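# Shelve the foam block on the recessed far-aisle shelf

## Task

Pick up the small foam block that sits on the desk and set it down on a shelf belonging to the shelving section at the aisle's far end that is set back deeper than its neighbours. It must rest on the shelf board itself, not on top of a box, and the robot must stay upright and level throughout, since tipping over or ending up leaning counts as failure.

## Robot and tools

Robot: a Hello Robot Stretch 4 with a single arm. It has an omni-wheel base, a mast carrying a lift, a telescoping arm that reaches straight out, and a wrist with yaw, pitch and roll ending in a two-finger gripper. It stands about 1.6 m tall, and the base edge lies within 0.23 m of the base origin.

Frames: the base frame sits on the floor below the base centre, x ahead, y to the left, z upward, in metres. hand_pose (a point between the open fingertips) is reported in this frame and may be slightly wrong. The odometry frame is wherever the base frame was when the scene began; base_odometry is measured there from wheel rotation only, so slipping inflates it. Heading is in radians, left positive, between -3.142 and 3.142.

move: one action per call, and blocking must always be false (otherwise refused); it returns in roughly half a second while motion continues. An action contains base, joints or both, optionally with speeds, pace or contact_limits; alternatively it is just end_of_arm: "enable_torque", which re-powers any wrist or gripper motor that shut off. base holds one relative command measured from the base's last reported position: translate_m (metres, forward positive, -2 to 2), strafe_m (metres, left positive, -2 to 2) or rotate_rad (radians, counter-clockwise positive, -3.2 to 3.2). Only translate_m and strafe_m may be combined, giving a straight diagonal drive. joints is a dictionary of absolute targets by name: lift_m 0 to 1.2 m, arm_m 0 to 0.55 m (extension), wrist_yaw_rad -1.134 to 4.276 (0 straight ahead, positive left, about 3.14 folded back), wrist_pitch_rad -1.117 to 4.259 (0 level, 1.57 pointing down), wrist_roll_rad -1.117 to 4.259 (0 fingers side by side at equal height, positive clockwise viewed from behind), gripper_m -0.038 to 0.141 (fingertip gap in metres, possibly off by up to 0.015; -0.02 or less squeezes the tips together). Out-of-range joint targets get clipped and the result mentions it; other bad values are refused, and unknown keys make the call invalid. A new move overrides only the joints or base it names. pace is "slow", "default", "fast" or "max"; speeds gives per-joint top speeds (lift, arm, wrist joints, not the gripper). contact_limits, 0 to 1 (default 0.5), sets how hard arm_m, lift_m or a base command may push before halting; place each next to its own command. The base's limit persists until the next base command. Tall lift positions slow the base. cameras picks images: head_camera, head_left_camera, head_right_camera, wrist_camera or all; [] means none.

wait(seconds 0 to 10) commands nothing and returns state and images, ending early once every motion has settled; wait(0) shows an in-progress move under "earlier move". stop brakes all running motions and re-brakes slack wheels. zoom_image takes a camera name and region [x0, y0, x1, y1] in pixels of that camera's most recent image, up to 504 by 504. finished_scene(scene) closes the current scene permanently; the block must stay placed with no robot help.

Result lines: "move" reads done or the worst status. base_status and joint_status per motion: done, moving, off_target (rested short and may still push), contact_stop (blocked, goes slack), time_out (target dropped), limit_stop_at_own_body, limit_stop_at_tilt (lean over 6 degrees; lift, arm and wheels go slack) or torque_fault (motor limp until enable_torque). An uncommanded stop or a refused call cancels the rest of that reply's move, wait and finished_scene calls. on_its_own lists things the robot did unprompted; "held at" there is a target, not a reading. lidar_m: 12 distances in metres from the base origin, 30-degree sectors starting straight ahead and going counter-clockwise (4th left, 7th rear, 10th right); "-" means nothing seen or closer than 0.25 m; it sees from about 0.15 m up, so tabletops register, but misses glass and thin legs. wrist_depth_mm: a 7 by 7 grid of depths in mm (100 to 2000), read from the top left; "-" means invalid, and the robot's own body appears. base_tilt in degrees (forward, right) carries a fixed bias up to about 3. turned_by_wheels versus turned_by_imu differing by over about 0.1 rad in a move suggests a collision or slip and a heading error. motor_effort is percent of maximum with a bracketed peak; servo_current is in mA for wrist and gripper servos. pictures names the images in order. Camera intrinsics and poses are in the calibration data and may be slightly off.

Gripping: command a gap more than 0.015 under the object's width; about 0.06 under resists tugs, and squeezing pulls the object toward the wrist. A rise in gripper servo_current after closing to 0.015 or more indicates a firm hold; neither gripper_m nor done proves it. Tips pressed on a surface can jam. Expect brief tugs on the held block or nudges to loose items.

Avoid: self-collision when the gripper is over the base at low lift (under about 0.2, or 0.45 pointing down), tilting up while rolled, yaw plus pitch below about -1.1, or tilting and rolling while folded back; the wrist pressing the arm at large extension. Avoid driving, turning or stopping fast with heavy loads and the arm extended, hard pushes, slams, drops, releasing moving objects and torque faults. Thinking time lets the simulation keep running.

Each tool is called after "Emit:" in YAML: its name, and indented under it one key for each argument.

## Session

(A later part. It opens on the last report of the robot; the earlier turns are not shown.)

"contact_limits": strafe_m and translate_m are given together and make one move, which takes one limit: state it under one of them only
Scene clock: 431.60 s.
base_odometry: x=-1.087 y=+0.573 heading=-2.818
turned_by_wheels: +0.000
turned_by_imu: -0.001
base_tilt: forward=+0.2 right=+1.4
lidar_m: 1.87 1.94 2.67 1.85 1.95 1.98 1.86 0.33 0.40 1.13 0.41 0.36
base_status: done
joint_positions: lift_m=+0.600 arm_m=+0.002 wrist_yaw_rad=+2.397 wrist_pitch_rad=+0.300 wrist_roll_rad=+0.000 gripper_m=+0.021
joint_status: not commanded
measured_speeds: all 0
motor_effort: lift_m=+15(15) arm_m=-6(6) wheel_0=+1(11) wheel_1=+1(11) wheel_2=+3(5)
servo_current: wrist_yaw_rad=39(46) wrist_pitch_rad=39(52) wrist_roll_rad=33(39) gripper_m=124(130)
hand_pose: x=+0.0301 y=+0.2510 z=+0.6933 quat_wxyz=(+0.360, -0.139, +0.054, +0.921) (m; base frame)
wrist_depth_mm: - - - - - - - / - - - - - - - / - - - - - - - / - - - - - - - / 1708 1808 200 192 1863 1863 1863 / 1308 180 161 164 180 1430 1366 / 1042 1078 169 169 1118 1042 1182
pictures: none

Emit:
move:
  base: {"translate_m": 0.01, "strafe_m": -0.8}
  contact_limits: {"strafe_m": 0.3}
  blocking: false
  cameras: []

Emit:
wait:
  seconds: 5
  cameras: ["head_camera", "head_left_camera", "head_right_camera"]

Scene clock: 444.20 s.
move: moving
base_odometry: x=-1.099 y=+0.608 heading=-2.818
turned_by_wheels: +0.000
turned_by_imu: -0.001
base_tilt: forward=+0.2 right=+1.5
lidar_m: 0.75 1.95 2.63 1.89 1.96 1.94 0.76 0.33 0.40 1.12 0.40 0.34
base_status: translate_m moving; strafe_m moving
joint_positions: lift_m=+0.600 arm_m=+0.002 wrist_yaw_rad=+2.397 wrist_pitch_rad=+0.300 wrist_roll_rad=+0.000 gripper_m=+0.021
joint_status: not commanded
measured_speeds: translate_m=+0.002 strafe_m=-0.142 rotate_rad=+0.002 lift_m=+0.000 arm_m=+0.000 wrist_yaw_rad=+0.000 wrist_pitch_rad=+0.000 wrist_roll_rad=+0.000
motor_effort: lift_m=+15(15) arm_m=-6(6) wheel_0=+9(10) wheel_1=-8(9) wheel_2=-2(3)
servo_current: wrist_yaw_rad=39(39) wrist_pitch_rad=46(46) wrist_roll_rad=26(26) gripper_m=124(130)
contact_limits: strafe_m 0.3
hand_pose: x=+0.0301 y=+0.2510 z=+0.6933 quat_wxyz=(+0.360, -0.139, +0.054, +0.921) (m; base frame)
wrist_depth_mm: - - - - - - - / - - - - - - - / - - - - - - - / - - - - - - - / 1756 1756 201 192 1863 1863 1921 / 1336 180 161 163 180 1464 1397 / 1025 1098 169 169 1098 1025 1182
pictures: none
No camera images: "cameras" was empty.

Scene clock: 447.70 s.
earlier move: done
base_odometry: x=-1.351 y=+1.328 heading=-2.818
turned_by_wheels: +0.000
turned_by_imu: -0.003
base_tilt: forward=+0.4 right=+1.4
lidar_m: 0.26 0.29 0.42 2.63 0.41 0.30 0.28 0.31 0.40 1.15 0.42 0.28
base_status: done
joint_positions: lift_m=+0.600 arm_m=+0.002 wrist_yaw_rad=+2.397 wrist_pitch_rad=+0.300 wrist_roll_rad=+0.000 gripper_m=+0.021
joint_status: not commanded
measured_speeds: all 0
motor_effort: lift_m=+15(15) arm_m=-6(6) wheel_0=+2(11) wheel_1=+0(9) wheel_2=-4(4)
servo_current: wrist_yaw_rad=39(52) wrist_pitch_rad=33(52) wrist_roll_rad=26(33) gripper_m=130(130)
contact_limits: strafe_m 0.3
hand_pose: x=+0.0301 y=+0.2510 z=+0.6933 quat_wxyz=(+0.360, -0.139, +0.054, +0.921) (m; base frame)
wrist_depth_mm: - 866 - - - - - / 399 904 - - - - - / 413 960 - - - - - / 427 - - - - - - / 449 - 188 192 1808 1863 1921 / 449 175 161 164 180 1464 1366 / 585 615 - 169 1118 1025 1160
wait: 3.50 of 5 s (the move ended)
pictures: head_camera, head_left_camera, head_right_camera

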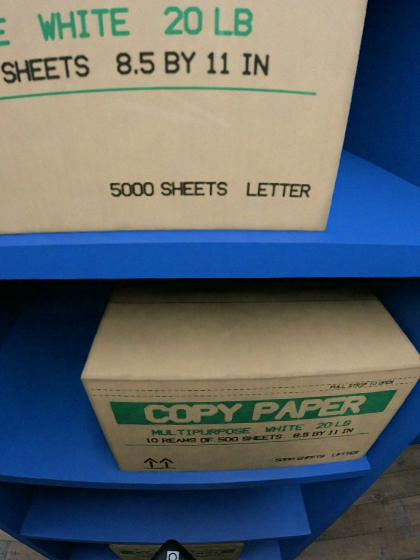

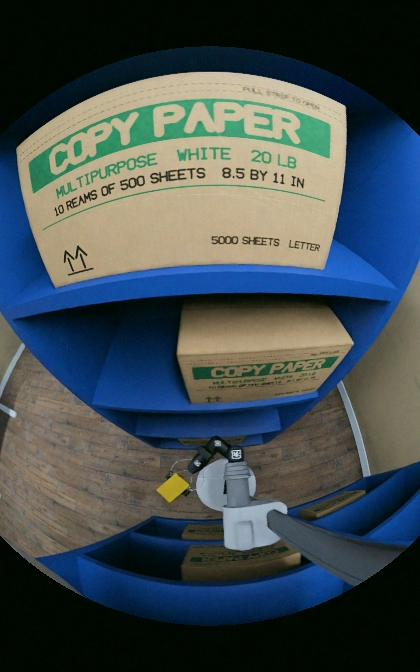

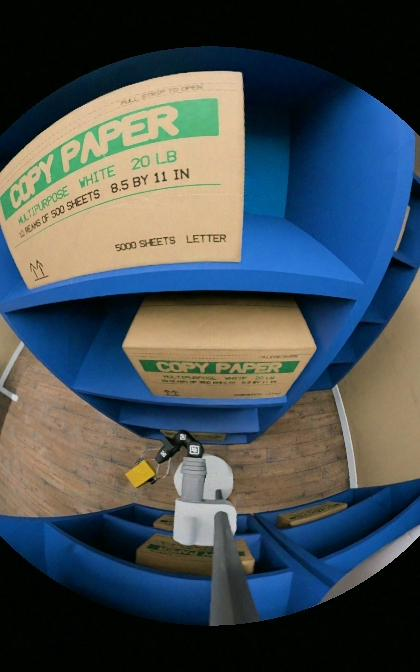

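Emit:
zoom_image:
  camera: "head_right_camera"
  region: [280, 160, 420, 400]

Emit:
zoom_image:
  camera: "head_left_camera"
  region: [280, 160, 420, 400]

Scaled by 2.100 from the camera's 420x672 image, which has a finer 600x960 frame.

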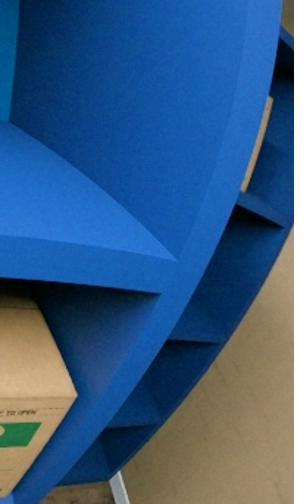

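Scaled by 2.100 from the camera's 420x672 image, which has a finer 600x960 frame.

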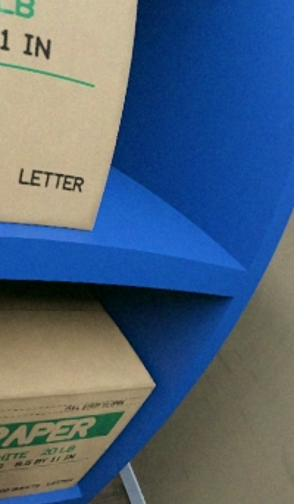

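Emit:
move:
  base: {"translate_m": 0.02, "strafe_m": -0.88}
  contact_limits: {"strafe_m": 0.3}
  blocking: false
  cameras: []

Emit:
wait:
  seconds: 5
  cameras: ["head_camera", "head_left_camera", "head_right_camera"]

Scene clock: 486.03 s.
move: moving
base_odometry: x=-1.363 y=+1.363 heading=-2.818
turned_by_wheels: +0.000
turned_by_imu: -0.001
base_tilt: forward=+0.3 right=+1.3
lidar_m: 0.25 0.28 0.42 2.69 0.43 0.29 0.27 0.32 0.37 1.14 0.42 0.28
base_status: translate_m moving; strafe_m moving
joint_positions: lift_m=+0.600 arm_m=+0.002 wrist_yaw_rad=+2.397 wrist_pitch_rad=+0.300 wrist_roll_rad=+0.000 gripper_m=+0.021
joint_status: not commanded
measured_speeds: translate_m=+0.002 strafe_m=-0.141 rotate_rad=+0.000 lift_m=+0.000 arm_m=+0.000 wrist_yaw_rad=+0.000 wrist_pitch_rad=+0.000 wrist_roll_rad=+0.000
motor_effort: lift_m=+15(15) arm_m=-6(6) wheel_0=+9(10) wheel_1=-8(9) wheel_2=-3(5)
servo_current: wrist_yaw_rad=33(46) wrist_pitch_rad=39(52) wrist_roll_rad=26(33) gripper_m=124(130)
contact_limits: strafe_m 0.3
hand_pose: x=+0.0301 y=+0.2510 z=+0.6933 quat_wxyz=(+0.360, -0.139, +0.054, +0.921) (m; base frame)
wrist_depth_mm: - 891 - - - - - / 410 - - - - - - / 424 - - - - - - / 436 - - - - - - / 452 496 189 192 1863 1808 1863 / 452 176 161 164 180 1464 1397 / 585 621 - 169 1118 1025 1160
pictures: none
No camera images: "cameras" was empty.

Scene clock: 489.80 s.
earlier move: done
base_odometry: x=-1.649 y=+2.156 heading=-2.818
turned_by_wheels: +0.000
turned_by_imu: -0.004
base_tilt: forward=+0.4 right=+1.3
lidar_m: 0.71 0.74 0.57 1.08 0.44 0.31 0.29 0.32 0.41 0.37 0.42 0.57
base_status: done
joint_positions: lift_m=+0.600 arm_m=+0.002 wrist_yaw_rad=+2.397 wrist_pitch_rad=+0.300 wrist_roll_rad=+0.000 gripper_m=+0.021
joint_status: not commanded
measured_speeds: all 0
motor_effort: lift_m=+15(15) arm_m=-6(6) wheel_0=+2(11) wheel_1=+0(11) wheel_2=-1(5)
servo_current: wrist_yaw_rad=33(46) wrist_pitch_rad=39(65) wrist_roll_rad=26(39) gripper_m=124(137)
contact_limits: strafe_m 0.3
hand_pose: x=+0.0301 y=+0.2510 z=+0.6933 quat_wxyz=(+0.360, -0.139, +0.054, +0.921) (m; base frame)
wrist_depth_mm: - - - - - - - / - - - 750 946 - - / - - - 788 946 - - / - - 647 778 991 - - / - - 188 193 1229 1863 1863 / 469 177 161 164 180 1430 1397 / 585 627 - 169 1098 1025 1160
wait: 3.77 of 5 s (the move ended)
pictures: head_camera, head_left_camera, head_right_camera

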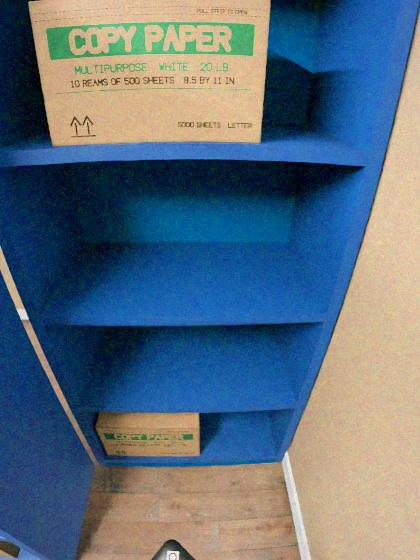

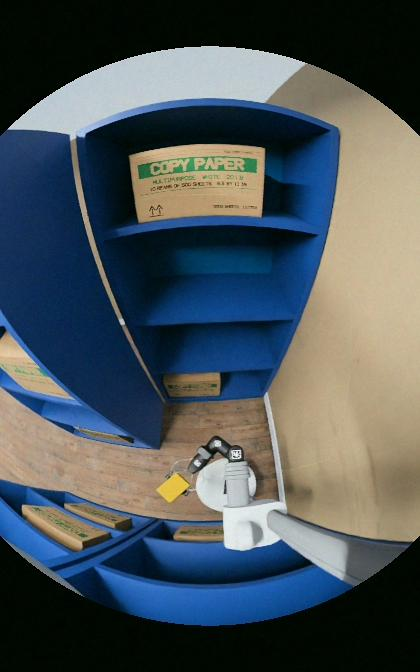

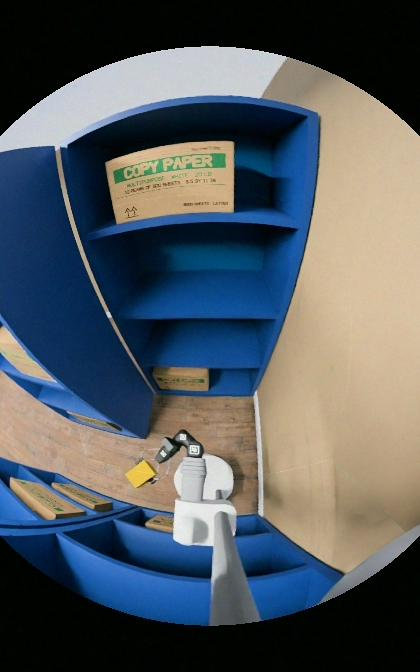

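Emit:
zoom_image:
  camera: "head_left_camera"
  region: [90, 200, 330, 420]

Emit:
zoom_image:
  camera: "head_right_camera"
  region: [90, 200, 330, 420]

Emit:
zoom_image:
  camera: "head_camera"
  region: [0, 120, 420, 480]

Scaled by 2.100 from the camera's 420x672 image, which has a finer 600x960 frame.

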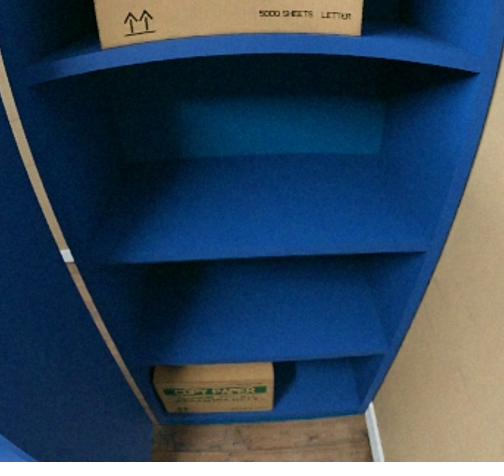

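Scaled by 2.100 from the camera's 420x672 image, which has a finer 600x960 frame.

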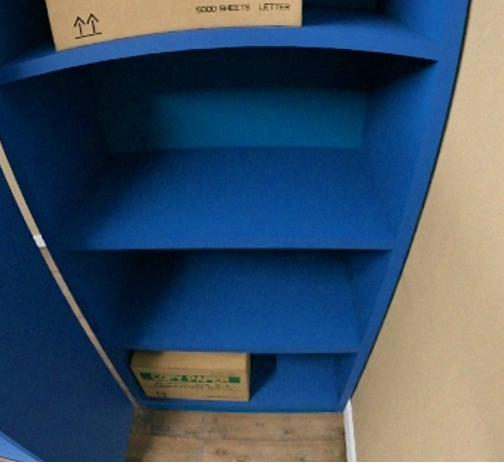

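Scaled by 1.200 from the camera's 420x560 image, which has a finer 1200x1600 frame.

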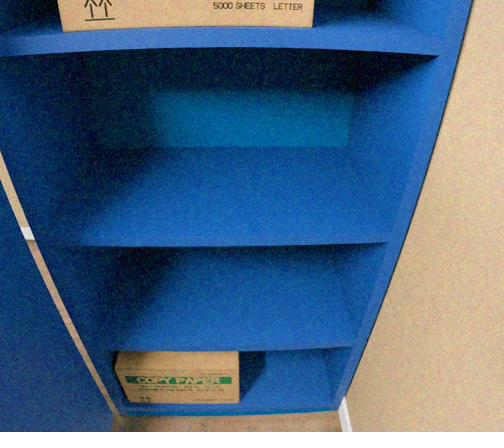

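Emit:
move:
  base: {"strafe_m": -0.04}
  blocking: false
  cameras: []

Emit:
wait:
  seconds: 1
  cameras: []

Emit:
move:
  joints: {"wrist_yaw_rad": 0.0}
  speeds: {"wrist_yaw_rad": 1.0}
  blocking: false
  cameras: []

Emit:
wait:
  seconds: 3.5
  cameras: ["head_camera", "wrist_camera"]

Scene clock: 541.20 s.
move: moving
base_odometry: x=-1.660 y=+2.187 heading=-2.818
turned_by_wheels: +0.000
turned_by_imu: +0.000
base_tilt: forward=+0.5 right=+1.2
lidar_m: 0.70 0.77 0.59 1.10 0.47 0.31 0.29 0.32 0.38 0.35 0.37 0.53
base_status: strafe_m moving
joint_positions: lift_m=+0.600 arm_m=+0.002 wrist_yaw_rad=+2.397 wrist_pitch_rad=+0.300 wrist_roll_rad=+0.000 gripper_m=+0.021
joint_status: not commanded
measured_speeds: translate_m=+0.000 strafe_m=-0.068 rotate_rad=+0.001 lift_m=+0.000 arm_m=+0.000 wrist_yaw_rad=+0.000 wrist_pitch_rad=+0.000 wrist_roll_rad=+0.000
motor_effort: lift_m=+15(15) arm_m=-6(6) wheel_0=+3(9) wheel_1=+0(9) wheel_2=+0(2)
servo_current: wrist_yaw_rad=46(46) wrist_pitch_rad=26(52) wrist_roll_rad=26(26) gripper_m=130(130)
hand_pose: x=+0.0301 y=+0.2510 z=+0.6933 quat_wxyz=(+0.360, -0.139, +0.054, +0.921) (m; base frame)
wrist_depth_mm: - - - 603 - - - / - - - 741 931 - - / - - - 788 960 - - / - - 252 691 976 - - / - - 187 192 1182 1863 1921 / 466 177 162 164 180 1499 1397 / 585 627 169 169 1118 1025 1182
pictures: none
No camera images: "cameras" was empty.

Scene clock: 541.73 s.
earlier move: done
base_odometry: x=-1.662 y=+2.194 heading=-2.818
turned_by_wheels: +0.000
turned_by_imu: +0.000
base_tilt: forward=+0.4 right=+1.3
lidar_m: 0.70 0.76 0.61 1.07 0.42 0.31 0.29 0.30 0.37 0.35 0.38 0.52
base_status: done
joint_positions: lift_m=+0.600 arm_m=+0.002 wrist_yaw_rad=+2.397 wrist_pitch_rad=+0.300 wrist_roll_rad=+0.000 gripper_m=+0.021
joint_status: not commanded
measured_speeds: all 0
motor_effort: lift_m=+15(15) arm_m=-6(6) wheel_0=+1(9) wheel_1=+0(9) wheel_2=+0(2)
servo_current: wrist_yaw_rad=52(52) wrist_pitch_rad=52(52) wrist_roll_rad=33(33) gripper_m=117(130)
hand_pose: x=+0.0301 y=+0.2510 z=+0.6933 quat_wxyz=(+0.360, -0.139, +0.054, +0.921) (m; base frame)
wrist_depth_mm: - - - - - - - / - - - 759 931 - - / - - - 798 960 - - / - - 253 798 1025 - - / - - 189 192 1205 1863 1863 / 469 177 162 164 180 1464 1366 / 585 621 169 169 1118 1025 1160
wait: 0.53 of 1 s (the move ended)
pictures: none
No camera images: "cameras" was empty.

Scene clock: 542.23 s.
move: moving
base_odometry: x=-1.662 y=+2.194 heading=-2.818
turned_by_wheels: +0.000
turned_by_imu: +0.000
base_tilt: forward=+0.4 right=+1.4
lidar_m: 0.72 0.76 0.61 1.08 0.43 0.32 0.28 0.31 0.36 0.34 0.37 0.51
base_status: not commanded
joint_positions: lift_m=+0.600 arm_m=+0.002 wrist_yaw_rad=+2.013 wrist_pitch_rad=+0.300 wrist_roll_rad=+0.000 gripper_m=+0.021
joint_status: wrist_yaw_rad moving
measured_speeds: translate_m=+0.000 strafe_m=+0.000 rotate_rad=+0.000 lift_m=+0.000 arm_m=+0.000 wrist_yaw_rad=-0.997 wrist_pitch_rad=+0.000 wrist_roll_rad=+0.000
motor_effort: lift_m=+15(15) arm_m=-6(6) wheel_0=+1(1) wheel_1=+0(0) wheel_2=+0(0)
servo_current: wrist_yaw_rad=59(91) wrist_pitch_rad=26(52) wrist_roll_rad=33(33) gripper_m=117(124)
hand_pose: x=+0.1345 y=+0.2864 z=+0.6933 quat_wxyz=(+0.529, -0.126, +0.080, +0.835) (m; base frame)
wrist_depth_mm: - - - - - - - / - 627 878 1118 - - 362 / - 661 866 1160 - - 377 / - - 831 255 - - 392 / - 683 200 193 1808 1863 407 / - 175 162 164 180 946 424 / 585 - - 169 1098 488 436
pictures: none
No camera images: "cameras" was empty.

Scene clock: 544.90 s.
earlier move: done
base_odometry: x=-1.662 y=+2.194 heading=-2.818
turned_by_wheels: +0.000
turned_by_imu: -0.001
base_tilt: forward=+0.3 right=+1.4
lidar_m: 0.72 0.75 0.62 1.10 0.42 0.32 0.29 0.31 0.37 0.35 0.36 0.54
base_status: not commanded
joint_positions: lift_m=+0.600 arm_m=+0.002 wrist_yaw_rad=+0.003 wrist_pitch_rad=+0.300 wrist_roll_rad=+0.000 gripper_m=+0.021
joint_status: all done
measured_speeds: all 0
motor_effort: lift_m=+15(15) arm_m=-6(6) wheel_0=+1(1) wheel_1=+0(0) wheel_2=+0(0)
servo_current: wrist_yaw_rad=46(104) wrist_pitch_rad=52(59) wrist_roll_rad=33(33) gripper_m=111(130)
hand_pose: x=+0.4491 y=-0.0865 z=+0.6933 quat_wxyz=(+0.989, +0.000, +0.149, +0.002) (m; base frame)
wrist_depth_mm: - - - - - 473 407 / - - - - - 488 410 / - - - - 946 517 407 / 759 778 253 238 820 - 407 / 585 597 200 192 621 574 404 / 741 180 161 164 180 574 402 / 647 661 169 169 - 469 399
wait: 2.67 of 3.5 s (the move ended)
pictures: head_camera, wrist_camera
camera_calibration:
wrist_camera: T_world_to_cam=[[-0.0295978, -0.998009, 0.0556903, -0.134351], [-0.316982, -0.0434675, -0.947435, 0.848478], [0.947969, -0.0456948, -0.315065, 0.0183808], [0, 0, 0, 1]] pos_world=[0.247552, -0.0963625, 0.817151]

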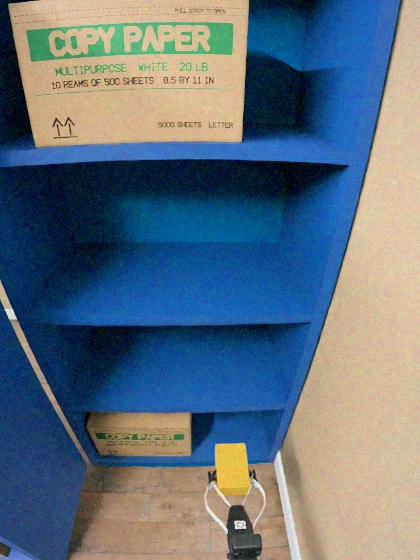

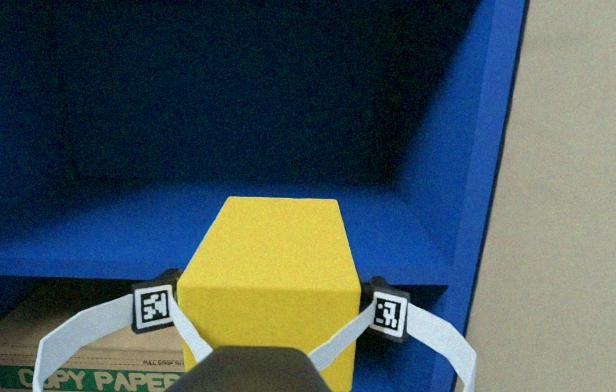

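Emit:
move:
  joints: {"lift_m": 0.53}
  blocking: false
  cameras: []

Emit:
wait:
  seconds: 1
  cameras: ["wrist_camera", "head_camera"]

Scene clock: 562.73 s.
move: moving
base_odometry: x=-1.662 y=+2.194 heading=-2.818
turned_by_wheels: +0.000
turned_by_imu: -0.001
base_tilt: forward=+0.4 right=+1.4
lidar_m: 0.69 0.75 0.60 1.08 0.44 0.31 0.29 0.30 0.36 0.34 0.37 0.54
base_status: not commanded
joint_positions: lift_m=+0.561 arm_m=+0.002 wrist_yaw_rad=+0.003 wrist_pitch_rad=+0.300 wrist_roll_rad=+0.000 gripper_m=+0.021
joint_status: lift_m moving
measured_speeds: translate_m=+0.000 strafe_m=+0.000 rotate_rad=+0.000 lift_m=-0.141 arm_m=+0.000 wrist_yaw_rad=+0.000 wrist_pitch_rad=+0.000 wrist_roll_rad=+0.000
motor_effort: lift_m=+14(15) arm_m=-6(6) wheel_0=+1(1) wheel_1=+0(0) wheel_2=+0(0)
servo_current: wrist_yaw_rad=39(52) wrist_pitch_rad=26(46) wrist_roll_rad=26(33) gripper_m=117(124)
hand_pose: x=+0.4491 y=-0.0865 z=+0.6544 quat_wxyz=(+0.989, +0.000, +0.149, +0.002) (m; base frame)
wrist_depth_mm: - - - - - 473 404 / - - - - - 488 407 / - - - - 946 512 404 / 676 683 699 258 732 - 407 / 585 591 200 192 574 569 402 / 691 180 162 164 179 574 402 / 647 654 169 169 - 466 397
pictures: none
No camera images: "cameras" was empty.

Scene clock: 563.47 s.
earlier move: done
base_odometry: x=-1.662 y=+2.194 heading=-2.818
turned_by_wheels: +0.000
turned_by_imu: +0.000
base_tilt: forward=+0.3 right=+1.4
lidar_m: 0.71 0.75 0.62 1.12 0.43 0.32 0.28 0.31 0.36 0.35 0.38 0.54
base_status: not commanded
joint_positions: lift_m=+0.530 arm_m=+0.002 wrist_yaw_rad=+0.003 wrist_pitch_rad=+0.300 wrist_roll_rad=+0.000 gripper_m=+0.021
joint_status: all done
measured_speeds: all 0
motor_effort: lift_m=+14(15) arm_m=-6(6) wheel_0=+1(1) wheel_1=+0(0) wheel_2=+0(0)
servo_current: wrist_yaw_rad=39(52) wrist_pitch_rad=39(59) wrist_roll_rad=26(33) gripper_m=124(130)
hand_pose: x=+0.4491 y=-0.0865 z=+0.6234 quat_wxyz=(+0.989, +0.000, +0.149, +0.002) (m; base frame)
wrist_depth_mm: - - - - - 473 410 / - - - - - 488 407 / - - - - 960 512 407 / 627 640 654 661 676 544 407 / 778 788 190 193 559 559 407 / 634 180 161 164 180 574 402 / 640 654 169 169 - 469 399
wait: 0.73 of 1 s (the move ended)
pictures: head_camera, wrist_camera
camera_calibration:
wrist_camera: T_world_to_cam=[[-0.0295978, -0.998009, 0.0556901, -0.130457], [-0.316982, -0.0434673, -0.947435, 0.78223], [0.947969, -0.0456947, -0.315065, -0.00364978], [0, 0, 0, 1]] pos_world=[0.247552, -0.0963625, 0.747227]

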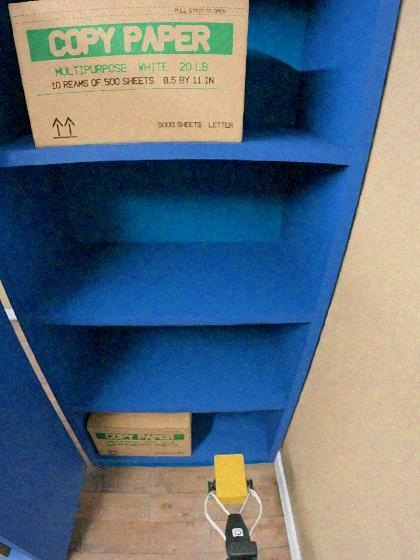

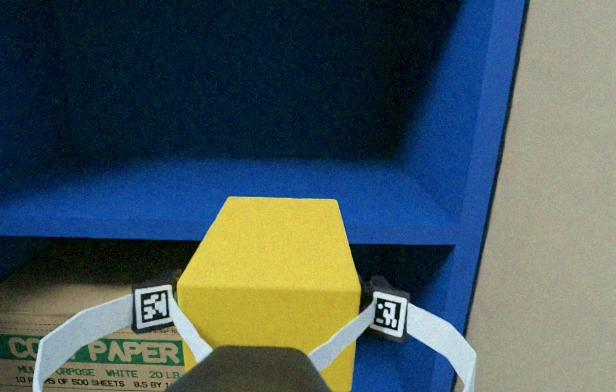

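Emit:
move:
  joints: {"arm_m": 0.4}
  speeds: {"arm_m": 0.2}
  contact_limits: {"arm_m": 0.2}
  blocking: false
  cameras: []

Emit:
wait:
  seconds: 3
  cameras: ["wrist_camera", "head_camera"]

Scene clock: 582.33 s.
move: moving
base_odometry: x=-1.662 y=+2.194 heading=-2.818
turned_by_wheels: +0.000
turned_by_imu: -0.001
base_tilt: forward=+0.3 right=+1.4
lidar_m: 0.72 0.75 0.62 1.09 0.44 0.31 0.30 0.31 0.36 0.34 0.38 0.53
base_status: not commanded
joint_positions: lift_m=+0.530 arm_m=+0.054 wrist_yaw_rad=+0.003 wrist_pitch_rad=+0.300 wrist_roll_rad=+0.000 gripper_m=+0.021
joint_status: arm_m moving
measured_speeds: translate_m=+0.000 strafe_m=+0.000 rotate_rad=+0.000 lift_m=+0.000 arm_m=+0.198 wrist_yaw_rad=+0.000 wrist_pitch_rad=+0.000 wrist_roll_rad=+0.000
motor_effort: lift_m=+14(14) arm_m=+5(9) wheel_0=+1(1) wheel_1=+0(0) wheel_2=+0(0)
servo_current: wrist_yaw_rad=33(39) wrist_pitch_rad=46(52) wrist_roll_rad=33(33) gripper_m=124(130)
contact_limits: arm_m 0.2
hand_pose: x=+0.5012 y=-0.0865 z=+0.6234 quat_wxyz=(+0.989, +0.000, +0.149, +0.002) (m; base frame)
wrist_depth_mm: - - - - - 436 394 / - - - - - 462 397 / - - - - - 473 397 / 627 640 647 668 627 496 397 / 741 508 200 193 521 521 397 / 634 181 162 163 180 539 392 / 585 597 169 169 - 452 407
pictures: none
No camera images: "cameras" was empty.

Scene clock: 584.60 s.
earlier move: done
base_odometry: x=-1.662 y=+2.194 heading=-2.818
turned_by_wheels: +0.000
turned_by_imu: +0.000
base_tilt: forward=+0.3 right=+1.5
lidar_m: 0.70 0.75 0.59 1.10 0.43 0.29 0.28 0.31 0.38 0.33 0.37 0.50
base_status: not commanded
joint_positions: lift_m=+0.530 arm_m=+0.400 wrist_yaw_rad=+0.003 wrist_pitch_rad=+0.300 wrist_roll_rad=+0.000 gripper_m=+0.021
joint_status: all done
measured_speeds: all 0
motor_effort: lift_m=+14(14) arm_m=+6(10) wheel_0=+1(1) wheel_1=+0(0) wheel_2=+0(0)
servo_current: wrist_yaw_rad=39(46) wrist_pitch_rad=39(52) wrist_roll_rad=26(39) gripper_m=111(130)
contact_limits: arm_m 0.2
hand_pose: x=+0.8465 y=-0.0865 z=+0.6234 quat_wxyz=(+0.989, +0.000, +0.149, +0.002) (m; base frame)
wrist_depth_mm: 512 512 512 517 512 477 347 / 539 539 539 549 539 473 349 / 559 564 569 569 564 473 330 / 574 585 585 580 585 469 345 / 430 439 200 192 459 433 343 / 330 180 161 164 181 351 322 / 258 271 169 170 278 260 294
wait: 2.27 of 3 s (the move ended)
pictures: head_camera, wrist_camera
camera_calibration:
wrist_camera: T_world_to_cam=[[-0.029839, -0.998002, 0.0556902, -0.118559], [-0.316993, -0.0433908, -0.947435, 0.908188], [0.947958, -0.0459239, -0.315065, -0.380315], [0, 0, 0, 1]] pos_world=[0.644874, -0.0963805, 0.747227]

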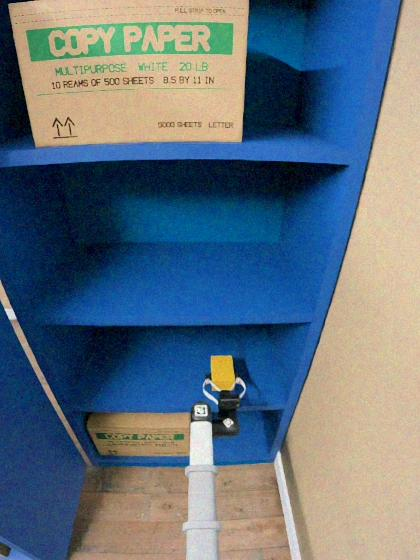

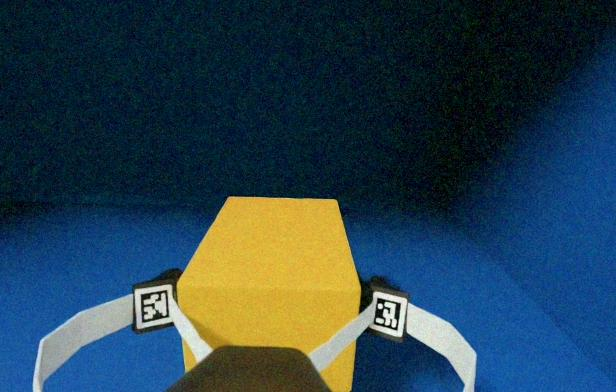

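Emit:
move:
  joints: {"lift_m": 0.482}
  pace: "slow"
  contact_limits: {"lift_m": 0.2}
  blocking: false
  cameras: []

Emit:
wait:
  seconds: 2
  cameras: ["wrist_camera", "head_camera"]

Scene clock: 596.17 s.
move: moving
base_odometry: x=-1.662 y=+2.194 heading=-2.818
turned_by_wheels: +0.000
turned_by_imu: -0.001
base_tilt: forward=+0.3 right=+1.4
lidar_m: 0.71 0.75 0.61 1.08 0.43 0.31 0.29 0.32 0.39 0.35 0.35 0.50
base_status: not commanded
joint_positions: lift_m=+0.504 arm_m=+0.400 wrist_yaw_rad=+0.003 wrist_pitch_rad=+0.300 wrist_roll_rad=+0.000 gripper_m=+0.021
joint_status: lift_m moving
measured_speeds: translate_m=+0.000 strafe_m=+0.000 rotate_rad=+0.000 lift_m=-0.096 arm_m=+0.000 wrist_yaw_rad=+0.000 wrist_pitch_rad=+0.000 wrist_roll_rad=+0.000
motor_effort: lift_m=+13(15) arm_m=+6(6) wheel_0=+1(1) wheel_1=+0(0) wheel_2=+0(0)
servo_current: wrist_yaw_rad=26(39) wrist_pitch_rad=52(59) wrist_roll_rad=20(33) gripper_m=111(124)
contact_limits: arm_m 0.2; lift_m 0.2
hand_pose: x=+0.8465 y=-0.0865 z=+0.5973 quat_wxyz=(+0.989, +0.000, +0.149, +0.002) (m; base frame)
wrist_depth_mm: 512 512 512 517 517 473 347 / 535 535 535 539 539 473 347 / 559 564 564 569 569 473 329 / 559 564 580 585 585 469 345 / 392 394 200 192 413 413 342 / 297 179 161 164 182 315 309 / 232 243 169 169 251 242 263
pictures: none
No camera images: "cameras" was empty.

Scene clock: 596.93 s.
earlier move: done
base_odometry: x=-1.662 y=+2.194 heading=-2.818
turned_by_wheels: +0.000
turned_by_imu: +0.000
base_tilt: forward=+0.3 right=+1.4
lidar_m: 0.69 0.75 0.62 1.09 0.44 0.31 0.28 0.30 0.39 0.35 0.35 0.52
base_status: not commanded
joint_positions: lift_m=+0.482 arm_m=+0.400 wrist_yaw_rad=+0.003 wrist_pitch_rad=+0.300 wrist_roll_rad=+0.000 gripper_m=+0.021
joint_status: all done
measured_speeds: all 0
motor_effort: lift_m=+14(15) arm_m=+6(6) wheel_0=+1(1) wheel_1=+0(0) wheel_2=+0(0)
servo_current: wrist_yaw_rad=33(46) wrist_pitch_rad=52(59) wrist_roll_rad=33(33) gripper_m=117(124)
contact_limits: arm_m 0.2; lift_m 0.2
hand_pose: x=+0.8465 y=-0.0865 z=+0.5754 quat_wxyz=(+0.989, +0.000, +0.149, +0.002) (m; base frame)
wrist_depth_mm: 512 512 512 517 517 480 347 / 530 535 544 544 539 477 347 / 559 559 564 564 569 473 329 / 477 484 492 508 517 439 343 / 332 338 200 193 357 357 327 / 254 180 161 164 181 271 271 / 198 211 169 169 215 208 225
wait: 0.77 of 2 s (the move ended)
pictures: head_camera, wrist_camera
camera_calibration:
wrist_camera: T_world_to_cam=[[-0.0298393, -0.998002, 0.0556902, -0.115887], [-0.316993, -0.0433907, -0.947435, 0.862738], [0.947958, -0.0459242, -0.315065, -0.395431], [0, 0, 0, 1]] pos_world=[0.644876, -0.0963805, 0.699255]

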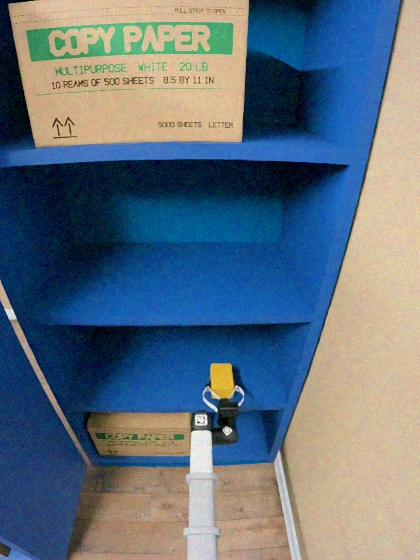

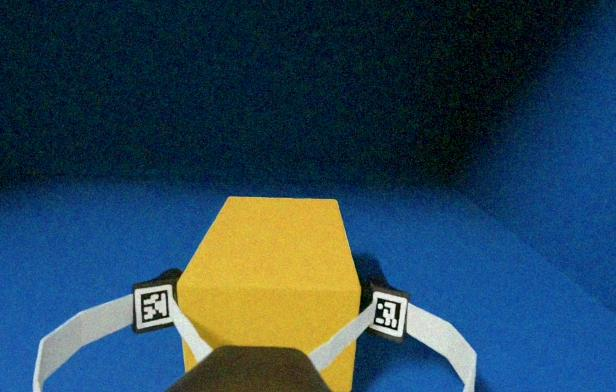

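Emit:
move:
  joints: {"lift_m": 0.468}
  speeds: {"lift_m": 0.04}
  contact_limits: {"lift_m": 0.1}
  blocking: false
  cameras: []

Emit:
wait:
  seconds: 1
  cameras: ["wrist_camera"]

Scene clock: 605.77 s.
move: moving
base_odometry: x=-1.662 y=+2.194 heading=-2.818
turned_by_wheels: +0.000
turned_by_imu: -0.001
base_tilt: forward=+0.3 right=+1.5
lidar_m: 0.72 0.76 0.62 1.08 0.46 0.30 0.27 0.31 0.38 0.35 0.36 0.53
base_status: not commanded
joint_positions: lift_m=+0.468 arm_m=+0.400 wrist_yaw_rad=+0.003 wrist_pitch_rad=+0.300 wrist_roll_rad=+0.000 gripper_m=+0.021
joint_status: lift_m moving
measured_speeds: translate_m=+0.000 strafe_m=+0.000 rotate_rad=+0.000 lift_m=-0.001 arm_m=+0.000 wrist_yaw_rad=+0.000 wrist_pitch_rad=+0.000 wrist_roll_rad=+0.000
motor_effort: lift_m=+13(15) arm_m=+6(6) wheel_0=+1(1) wheel_1=+0(0) wheel_2=+0(0)
servo_current: wrist_yaw_rad=39(46) wrist_pitch_rad=59(59) wrist_roll_rad=33(33) gripper_m=111(130)
contact_limits: arm_m 0.2; lift_m 0.1
hand_pose: x=+0.8465 y=-0.0865 z=+0.5615 quat_wxyz=(+0.989, +0.000, +0.149, +0.002) (m; base frame)
wrist_depth_mm: 512 517 517 517 517 473 347 / 535 535 535 539 544 477 347 / 564 559 564 569 569 473 329 / 445 455 462 473 484 436 343 / 309 315 190 191 329 332 314 / 236 180 161 164 181 251 251 / 183 193 169 169 199 192 209
pictures: none
No camera images: "cameras" was empty.

Scene clock: 606.03 s.
earlier move: done
base_odometry: x=-1.662 y=+2.194 heading=-2.818
turned_by_wheels: +0.000
turned_by_imu: +0.000
base_tilt: forward=+0.3 right=+1.4
lidar_m: 0.70 0.75 0.61 1.08 0.39 0.31 0.30 0.32 0.36 0.33 0.37 0.51
base_status: not commanded
joint_positions: lift_m=+0.468 arm_m=+0.400 wrist_yaw_rad=+0.003 wrist_pitch_rad=+0.300 wrist_roll_rad=+0.000 gripper_m=+0.021
joint_status: all done
measured_speeds: all 0
motor_effort: lift_m=+13(15) arm_m=+6(6) wheel_0=+1(1) wheel_1=+0(0) wheel_2=+0(0)
servo_current: wrist_yaw_rad=46(46) wrist_pitch_rad=46(59) wrist_roll_rad=26(33) gripper_m=117(130)
contact_limits: arm_m 0.2; lift_m 0.1
hand_pose: x=+0.8465 y=-0.0865 z=+0.5615 quat_wxyz=(+0.989, +0.000, +0.149, +0.002) (m; base frame)
wrist_depth_mm: 512 508 517 517 517 473 347 / 535 535 539 539 539 473 347 / 559 559 559 564 569 473 329 / 445 452 459 473 480 436 343 / 307 315 189 191 329 332 314 / 236 180 161 164 181 251 251 / 183 193 169 169 199 192 209
wait: 0.27 of 1 s (the move ended)
pictures: wrist_camera
camera_calibration:
wrist_camera: T_world_to_cam=[[-0.0298398, -0.998002, 0.0556902, -0.11511], [-0.316993, -0.0433906, -0.947435, 0.849527], [0.947958, -0.0459247, -0.315065, -0.399825], [0, 0, 0, 1]] pos_world=[0.644877, -0.0963805, 0.685311]

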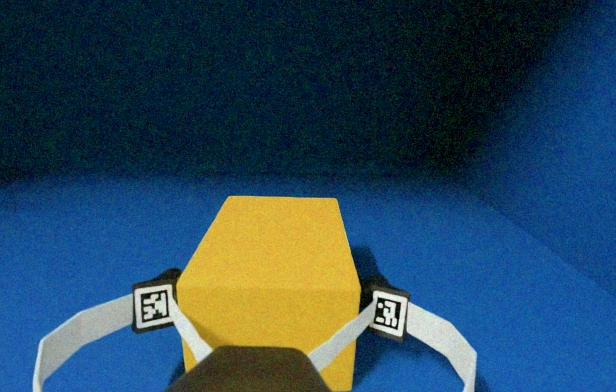

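Emit:
move:
  joints: {"lift_m": 0.462}
  speeds: {"lift_m": 0.03}
  contact_limits: {"lift_m": 0.1}
  blocking: false
  cameras: []

Emit:
wait:
  seconds: 1
  cameras: ["wrist_camera"]

Scene clock: 612.67 s.
move: moving
base_odometry: x=-1.662 y=+2.194 heading=-2.818
turned_by_wheels: +0.000
turned_by_imu: -0.001
base_tilt: forward=+0.3 right=+1.5
lidar_m: 0.72 0.76 0.63 1.12 0.43 0.31 0.30 0.32 0.37 0.34 0.37 0.52
base_status: not commanded
joint_positions: lift_m=+0.463 arm_m=+0.400 wrist_yaw_rad=+0.003 wrist_pitch_rad=+0.300 wrist_roll_rad=+0.000 gripper_m=+0.021
joint_status: lift_m moving
measured_speeds: all 0
motor_effort: lift_m=+13(13) arm_m=+6(6) wheel_0=+1(1) wheel_1=+0(0) wheel_2=+0(0)
servo_current: wrist_yaw_rad=39(39) wrist_pitch_rad=33(59) wrist_roll_rad=26(33) gripper_m=117(124)
contact_limits: arm_m 0.2; lift_m 0.1
hand_pose: x=+0.8465 y=-0.0865 z=+0.5556 quat_wxyz=(+0.989, +0.000, +0.149, +0.002) (m; base frame)
wrist_depth_mm: 512 512 517 517 521 469 345 / 535 535 535 539 544 469 345 / 559 559 564 564 564 466 329 / 452 462 469 488 492 439 343 / 310 317 187 190 332 332 317 / 234 181 162 164 181 250 251 / 182 190 169 169 197 190 208
pictures: none
No camera images: "cameras" was empty.

Scene clock: 612.77 s.
earlier move: done
base_odometry: x=-1.662 y=+2.194 heading=-2.818
turned_by_wheels: +0.000
turned_by_imu: +0.000
base_tilt: forward=+0.1 right=+1.4
lidar_m: 0.71 0.76 0.60 1.07 0.45 0.32 0.29 0.31 0.36 0.35 0.36 0.55
base_status: not commanded
joint_positions: lift_m=+0.463 arm_m=+0.400 wrist_yaw_rad=+0.003 wrist_pitch_rad=+0.300 wrist_roll_rad=+0.000 gripper_m=+0.021
joint_status: all done
measured_speeds: all 0
motor_effort: lift_m=+12(13) arm_m=+6(6) wheel_0=+1(1) wheel_1=+0(0) wheel_2=+0(0)
servo_current: wrist_yaw_rad=33(39) wrist_pitch_rad=59(59) wrist_roll_rad=26(33) gripper_m=117(124)
contact_limits: arm_m 0.2; lift_m 0.1
hand_pose: x=+0.8465 y=-0.0865 z=+0.5556 quat_wxyz=(+0.989, +0.000, +0.149, +0.002) (m; base frame)
wrist_depth_mm: 517 517 512 517 517 473 343 / 535 535 539 539 539 469 345 / 559 564 559 564 569 469 329 / 455 466 477 488 496 436 343 / 309 317 187 190 332 336 317 / 235 181 162 164 181 249 251 / 181 191 169 169 198 190 208
wait: 0.10 of 1 s (the move ended)
pictures: wrist_camera
camera_calibration:
wrist_camera: T_world_to_cam=[[-0.0298401, -0.998002, 0.0556902, -0.114781], [-0.316993, -0.0433904, -0.947435, 0.843929], [0.947958, -0.045925, -0.315065, -0.401688], [0, 0, 0, 1]] pos_world=[0.644878, -0.0963805, 0.679403]

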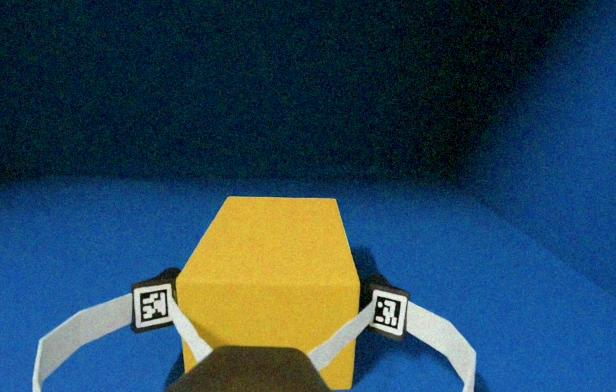

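Emit:
move:
  joints: {"gripper_m": 0.125}
  pace: "slow"
  blocking: false
  cameras: []

Emit:
wait:
  seconds: 2
  cameras: ["wrist_camera"]

Scene clock: 620.37 s.
move: moving
base_odometry: x=-1.662 y=+2.194 heading=-2.818
turned_by_wheels: +0.000
turned_by_imu: -0.001
base_tilt: forward=+0.2 right=+1.4
lidar_m: 0.71 0.75 0.61 1.09 0.44 0.29 0.29 0.30 0.38 0.34 0.34 0.52
base_status: not commanded
joint_positions: lift_m=+0.463 arm_m=+0.400 wrist_yaw_rad=+0.003 wrist_pitch_rad=+0.300 wrist_roll_rad=+0.000 gripper_m=+0.031
joint_status: gripper_m moving
measured_speeds: translate_m=+0.000 strafe_m=+0.000 rotate_rad=+0.000 lift_m=+0.000 arm_m=+0.000 wrist_yaw_rad=+0.000 wrist_pitch_rad=-0.001 wrist_roll_rad=+0.000
motor_effort: lift_m=+12(12) arm_m=+6(6) wheel_0=+1(1) wheel_1=+0(0) wheel_2=+0(0)
servo_current: wrist_yaw_rad=46(46) wrist_pitch_rad=46(46) wrist_roll_rad=20(33) gripper_m=46(117)
contact_limits: arm_m 0.2; lift_m 0.1
hand_pose: x=+0.8465 y=-0.0865 z=+0.5556 quat_wxyz=(+0.989, +0.000, +0.149, +0.002) (m; base frame)
wrist_depth_mm: 517 512 517 517 521 466 345 / 535 535 535 539 544 466 343 / 559 559 559 569 569 466 327 / 455 466 477 492 500 433 342 / 312 317 188 191 332 336 317 / 236 185 165 167 185 251 252 / 188 193 174 172 198 191 208
pictures: none
No camera images: "cameras" was empty.

Scene clock: 622.37 s.
earlier move: moving
base_odometry: x=-1.662 y=+2.194 heading=-2.818
turned_by_wheels: +0.000
turned_by_imu: +0.000
base_tilt: forward=+0.4 right=+1.5
lidar_m: 0.72 0.76 0.60 1.11 0.44 0.31 0.30 0.30 0.38 0.33 0.36 0.53
base_status: not commanded
joint_positions: lift_m=+0.463 arm_m=+0.400 wrist_yaw_rad=+0.003 wrist_pitch_rad=+0.299 wrist_roll_rad=+0.000 gripper_m=+0.092
joint_status: gripper_m moving
measured_speeds: all 0
motor_effort: lift_m=+12(12) arm_m=+6(6) wheel_0=+1(1) wheel_1=+0(0) wheel_2=+0(0)
servo_current: wrist_yaw_rad=39(46) wrist_pitch_rad=33(52) wrist_roll_rad=33(33) gripper_m=65(117)
contact_limits: arm_m 0.2; lift_m 0.1
hand_pose: x=+0.8466 y=-0.0866 z=+0.5559 quat_wxyz=(+0.989, +0.000, +0.149, +0.002) (m; base frame)
wrist_depth_mm: 504 508 512 517 525 455 336 / 525 530 539 544 544 455 338 / 554 559 559 569 574 455 336 / 436 445 452 266 473 424 336 / 301 306 180 182 320 325 307 / 229 213 183 183 204 243 244 / 191 181 191 192 186 195 202
wait: 2.00 s; no rest
pictures: wrist_camera
camera_calibration:
wrist_camera: T_world_to_cam=[[-0.0300298, -0.997999, 0.0556496, -0.114644], [-0.315836, -0.0433482, -0.947823, 0.84348], [0.948339, -0.0460391, -0.313902, -0.402663], [0, 0, 0, 1]] pos_world=[0.644819, -0.0963897, 0.679454]

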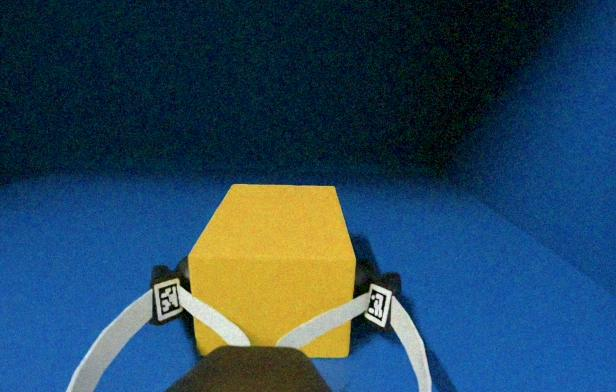

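Emit:
wait:
  seconds: 2
  cameras: ["wrist_camera"]

Scene clock: 625.43 s.
earlier move: done
base_odometry: x=-1.662 y=+2.194 heading=-2.818
turned_by_wheels: +0.000
turned_by_imu: -0.001
base_tilt: forward=+0.2 right=+1.6
lidar_m: 0.70 0.73 0.61 1.10 0.45 0.30 0.29 0.31 0.39 0.35 0.36 0.52
base_status: not commanded
joint_positions: lift_m=+0.463 arm_m=+0.400 wrist_yaw_rad=+0.003 wrist_pitch_rad=+0.299 wrist_roll_rad=+0.000 gripper_m=+0.125
joint_status: all done
measured_speeds: all 0
motor_effort: lift_m=+12(12) arm_m=+6(6) wheel_0=+1(1) wheel_1=+0(0) wheel_2=+0(0)
servo_current: wrist_yaw_rad=46(52) wrist_pitch_rad=46(59) wrist_roll_rad=33(33) gripper_m=46(117)
contact_limits: arm_m 0.2; lift_m 0.1
hand_pose: x=+0.8466 y=-0.0866 z=+0.5558 quat_wxyz=(+0.989, +0.000, +0.149, +0.002) (m; base frame)
wrist_depth_mm: 512 512 512 512 517 480 353 / 535 539 535 544 539 480 334 / 559 564 569 564 569 480 334 / 427 436 442 262 473 439 347 / 298 304 190 183 319 325 314 / 227 211 187 187 200 244 244 / 190 180 196 196 186 194 203
wait: 0.00 of 2 s (the move ended)
pictures: wrist_camera
camera_calibration:
wrist_camera: T_world_to_cam=[[-0.0300303, -0.997999, 0.0556495, -0.114643], [-0.315836, -0.043348, -0.947823, 0.843469], [0.948339, -0.0460395, -0.313902, -0.402666], [0, 0, 0, 1]] pos_world=[0.644819, -0.0963898, 0.679442]

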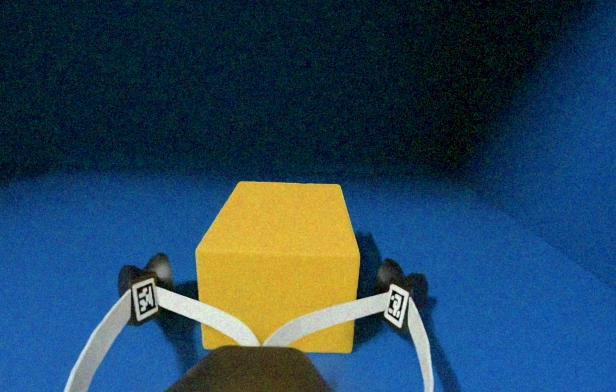

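Emit:
move:
  joints: {"arm_m": 0.0, "lift_m": 0.472}
  speeds: {"arm_m": 0.2}
  contact_limits: {"arm_m": 0.2}
  blocking: false
  cameras: []

Emit:
wait:
  seconds: 3
  cameras: ["wrist_camera", "head_camera"]

Scene clock: 631.57 s.
move: moving
base_odometry: x=-1.662 y=+2.194 heading=-2.818
turned_by_wheels: +0.000
turned_by_imu: -0.001
base_tilt: forward=+0.3 right=+1.5
lidar_m: 0.71 0.76 0.60 1.12 0.44 0.32 0.29 0.32 0.38 0.36 0.37 0.52
base_status: not commanded
joint_positions: lift_m=+0.472 arm_m=+0.348 wrist_yaw_rad=+0.003 wrist_pitch_rad=+0.300 wrist_roll_rad=+0.000 gripper_m=+0.125
joint_status: lift_m moving; arm_m moving
joint sent to its limit — arm_m, lower limit.
measured_speeds: translate_m=+0.000 strafe_m=+0.000 rotate_rad=+0.000 lift_m=+0.000 arm_m=-0.198 wrist_yaw_rad=+0.000 wrist_pitch_rad=+0.000 wrist_roll_rad=+0.000
motor_effort: lift_m=+24(25) arm_m=-6(10) wheel_0=+1(1) wheel_1=+0(0) wheel_2=+0(0)
servo_current: wrist_yaw_rad=39(46) wrist_pitch_rad=39(46) wrist_roll_rad=26(33) gripper_m=46(52)
contact_limits: arm_m 0.2
hand_pose: x=+0.7945 y=-0.0866 z=+0.5647 quat_wxyz=(+0.989, +0.000, +0.149, +0.002) (m; base frame)
wrist_depth_mm: 554 554 549 554 554 480 351 / 574 574 580 580 585 477 349 / 597 609 609 603 609 473 332 / 445 452 459 286 488 436 347 / 310 317 234 229 332 338 320 / 239 199 233 236 201 255 256 / 193 195 205 133 202 212 212
pictures: none
No camera images: "cameras" was empty.

Scene clock: 633.83 s.
earlier move: done
base_odometry: x=-1.662 y=+2.194 heading=-2.818
turned_by_wheels: +0.000
turned_by_imu: +0.000
base_tilt: forward=+0.4 right=+1.3
lidar_m: 0.70 0.75 0.61 1.12 0.44 0.31 0.28 0.31 0.38 0.35 0.34 0.53
base_status: not commanded
joint_positions: lift_m=+0.472 arm_m=+0.002 wrist_yaw_rad=+0.003 wrist_pitch_rad=+0.300 wrist_roll_rad=+0.000 gripper_m=+0.125
joint_status: all done
joint sent to its limit — arm_m, lower limit.
measured_speeds: all 0
motor_effort: lift_m=+24(26) arm_m=-6(10) wheel_0=+1(1) wheel_1=+0(0) wheel_2=+0(0)
servo_current: wrist_yaw_rad=26(46) wrist_pitch_rad=39(59) wrist_roll_rad=26(33) gripper_m=46(52)
contact_limits: arm_m 0.2
hand_pose: x=+0.4492 y=-0.0866 z=+0.5647 quat_wxyz=(+0.989, +0.000, +0.149, +0.002) (m; base frame)
wrist_depth_mm: - - - - - 469 399 / - - - - - 496 399 / 683 699 715 580 778 512 397 / 525 530 535 539 544 539 397 / 715 723 768 - - 559 397 / 603 200 183 - 195 591 392 / 640 647 647 - - - 407
wait: 2.27 of 3 s (the move ended)
pictures: head_camera, wrist_camera
camera_calibration:
wrist_camera: T_world_to_cam=[[-0.0299899, -0.997998, 0.0556743, -0.127101], [-0.316546, -0.0433497, -0.947586, 0.726529], [0.948103, -0.0460415, -0.314613, -0.0225373], [0, 0, 0, 1]] pos_world=[0.247536, -0.0963898, 0.688434]

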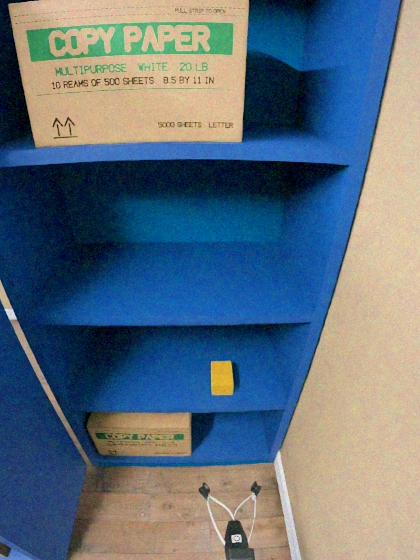

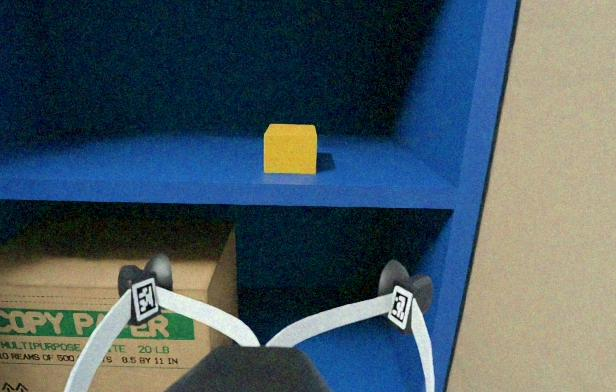

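Emit:
finished_scene:
  scene: 1

The scene is finished: the task was done.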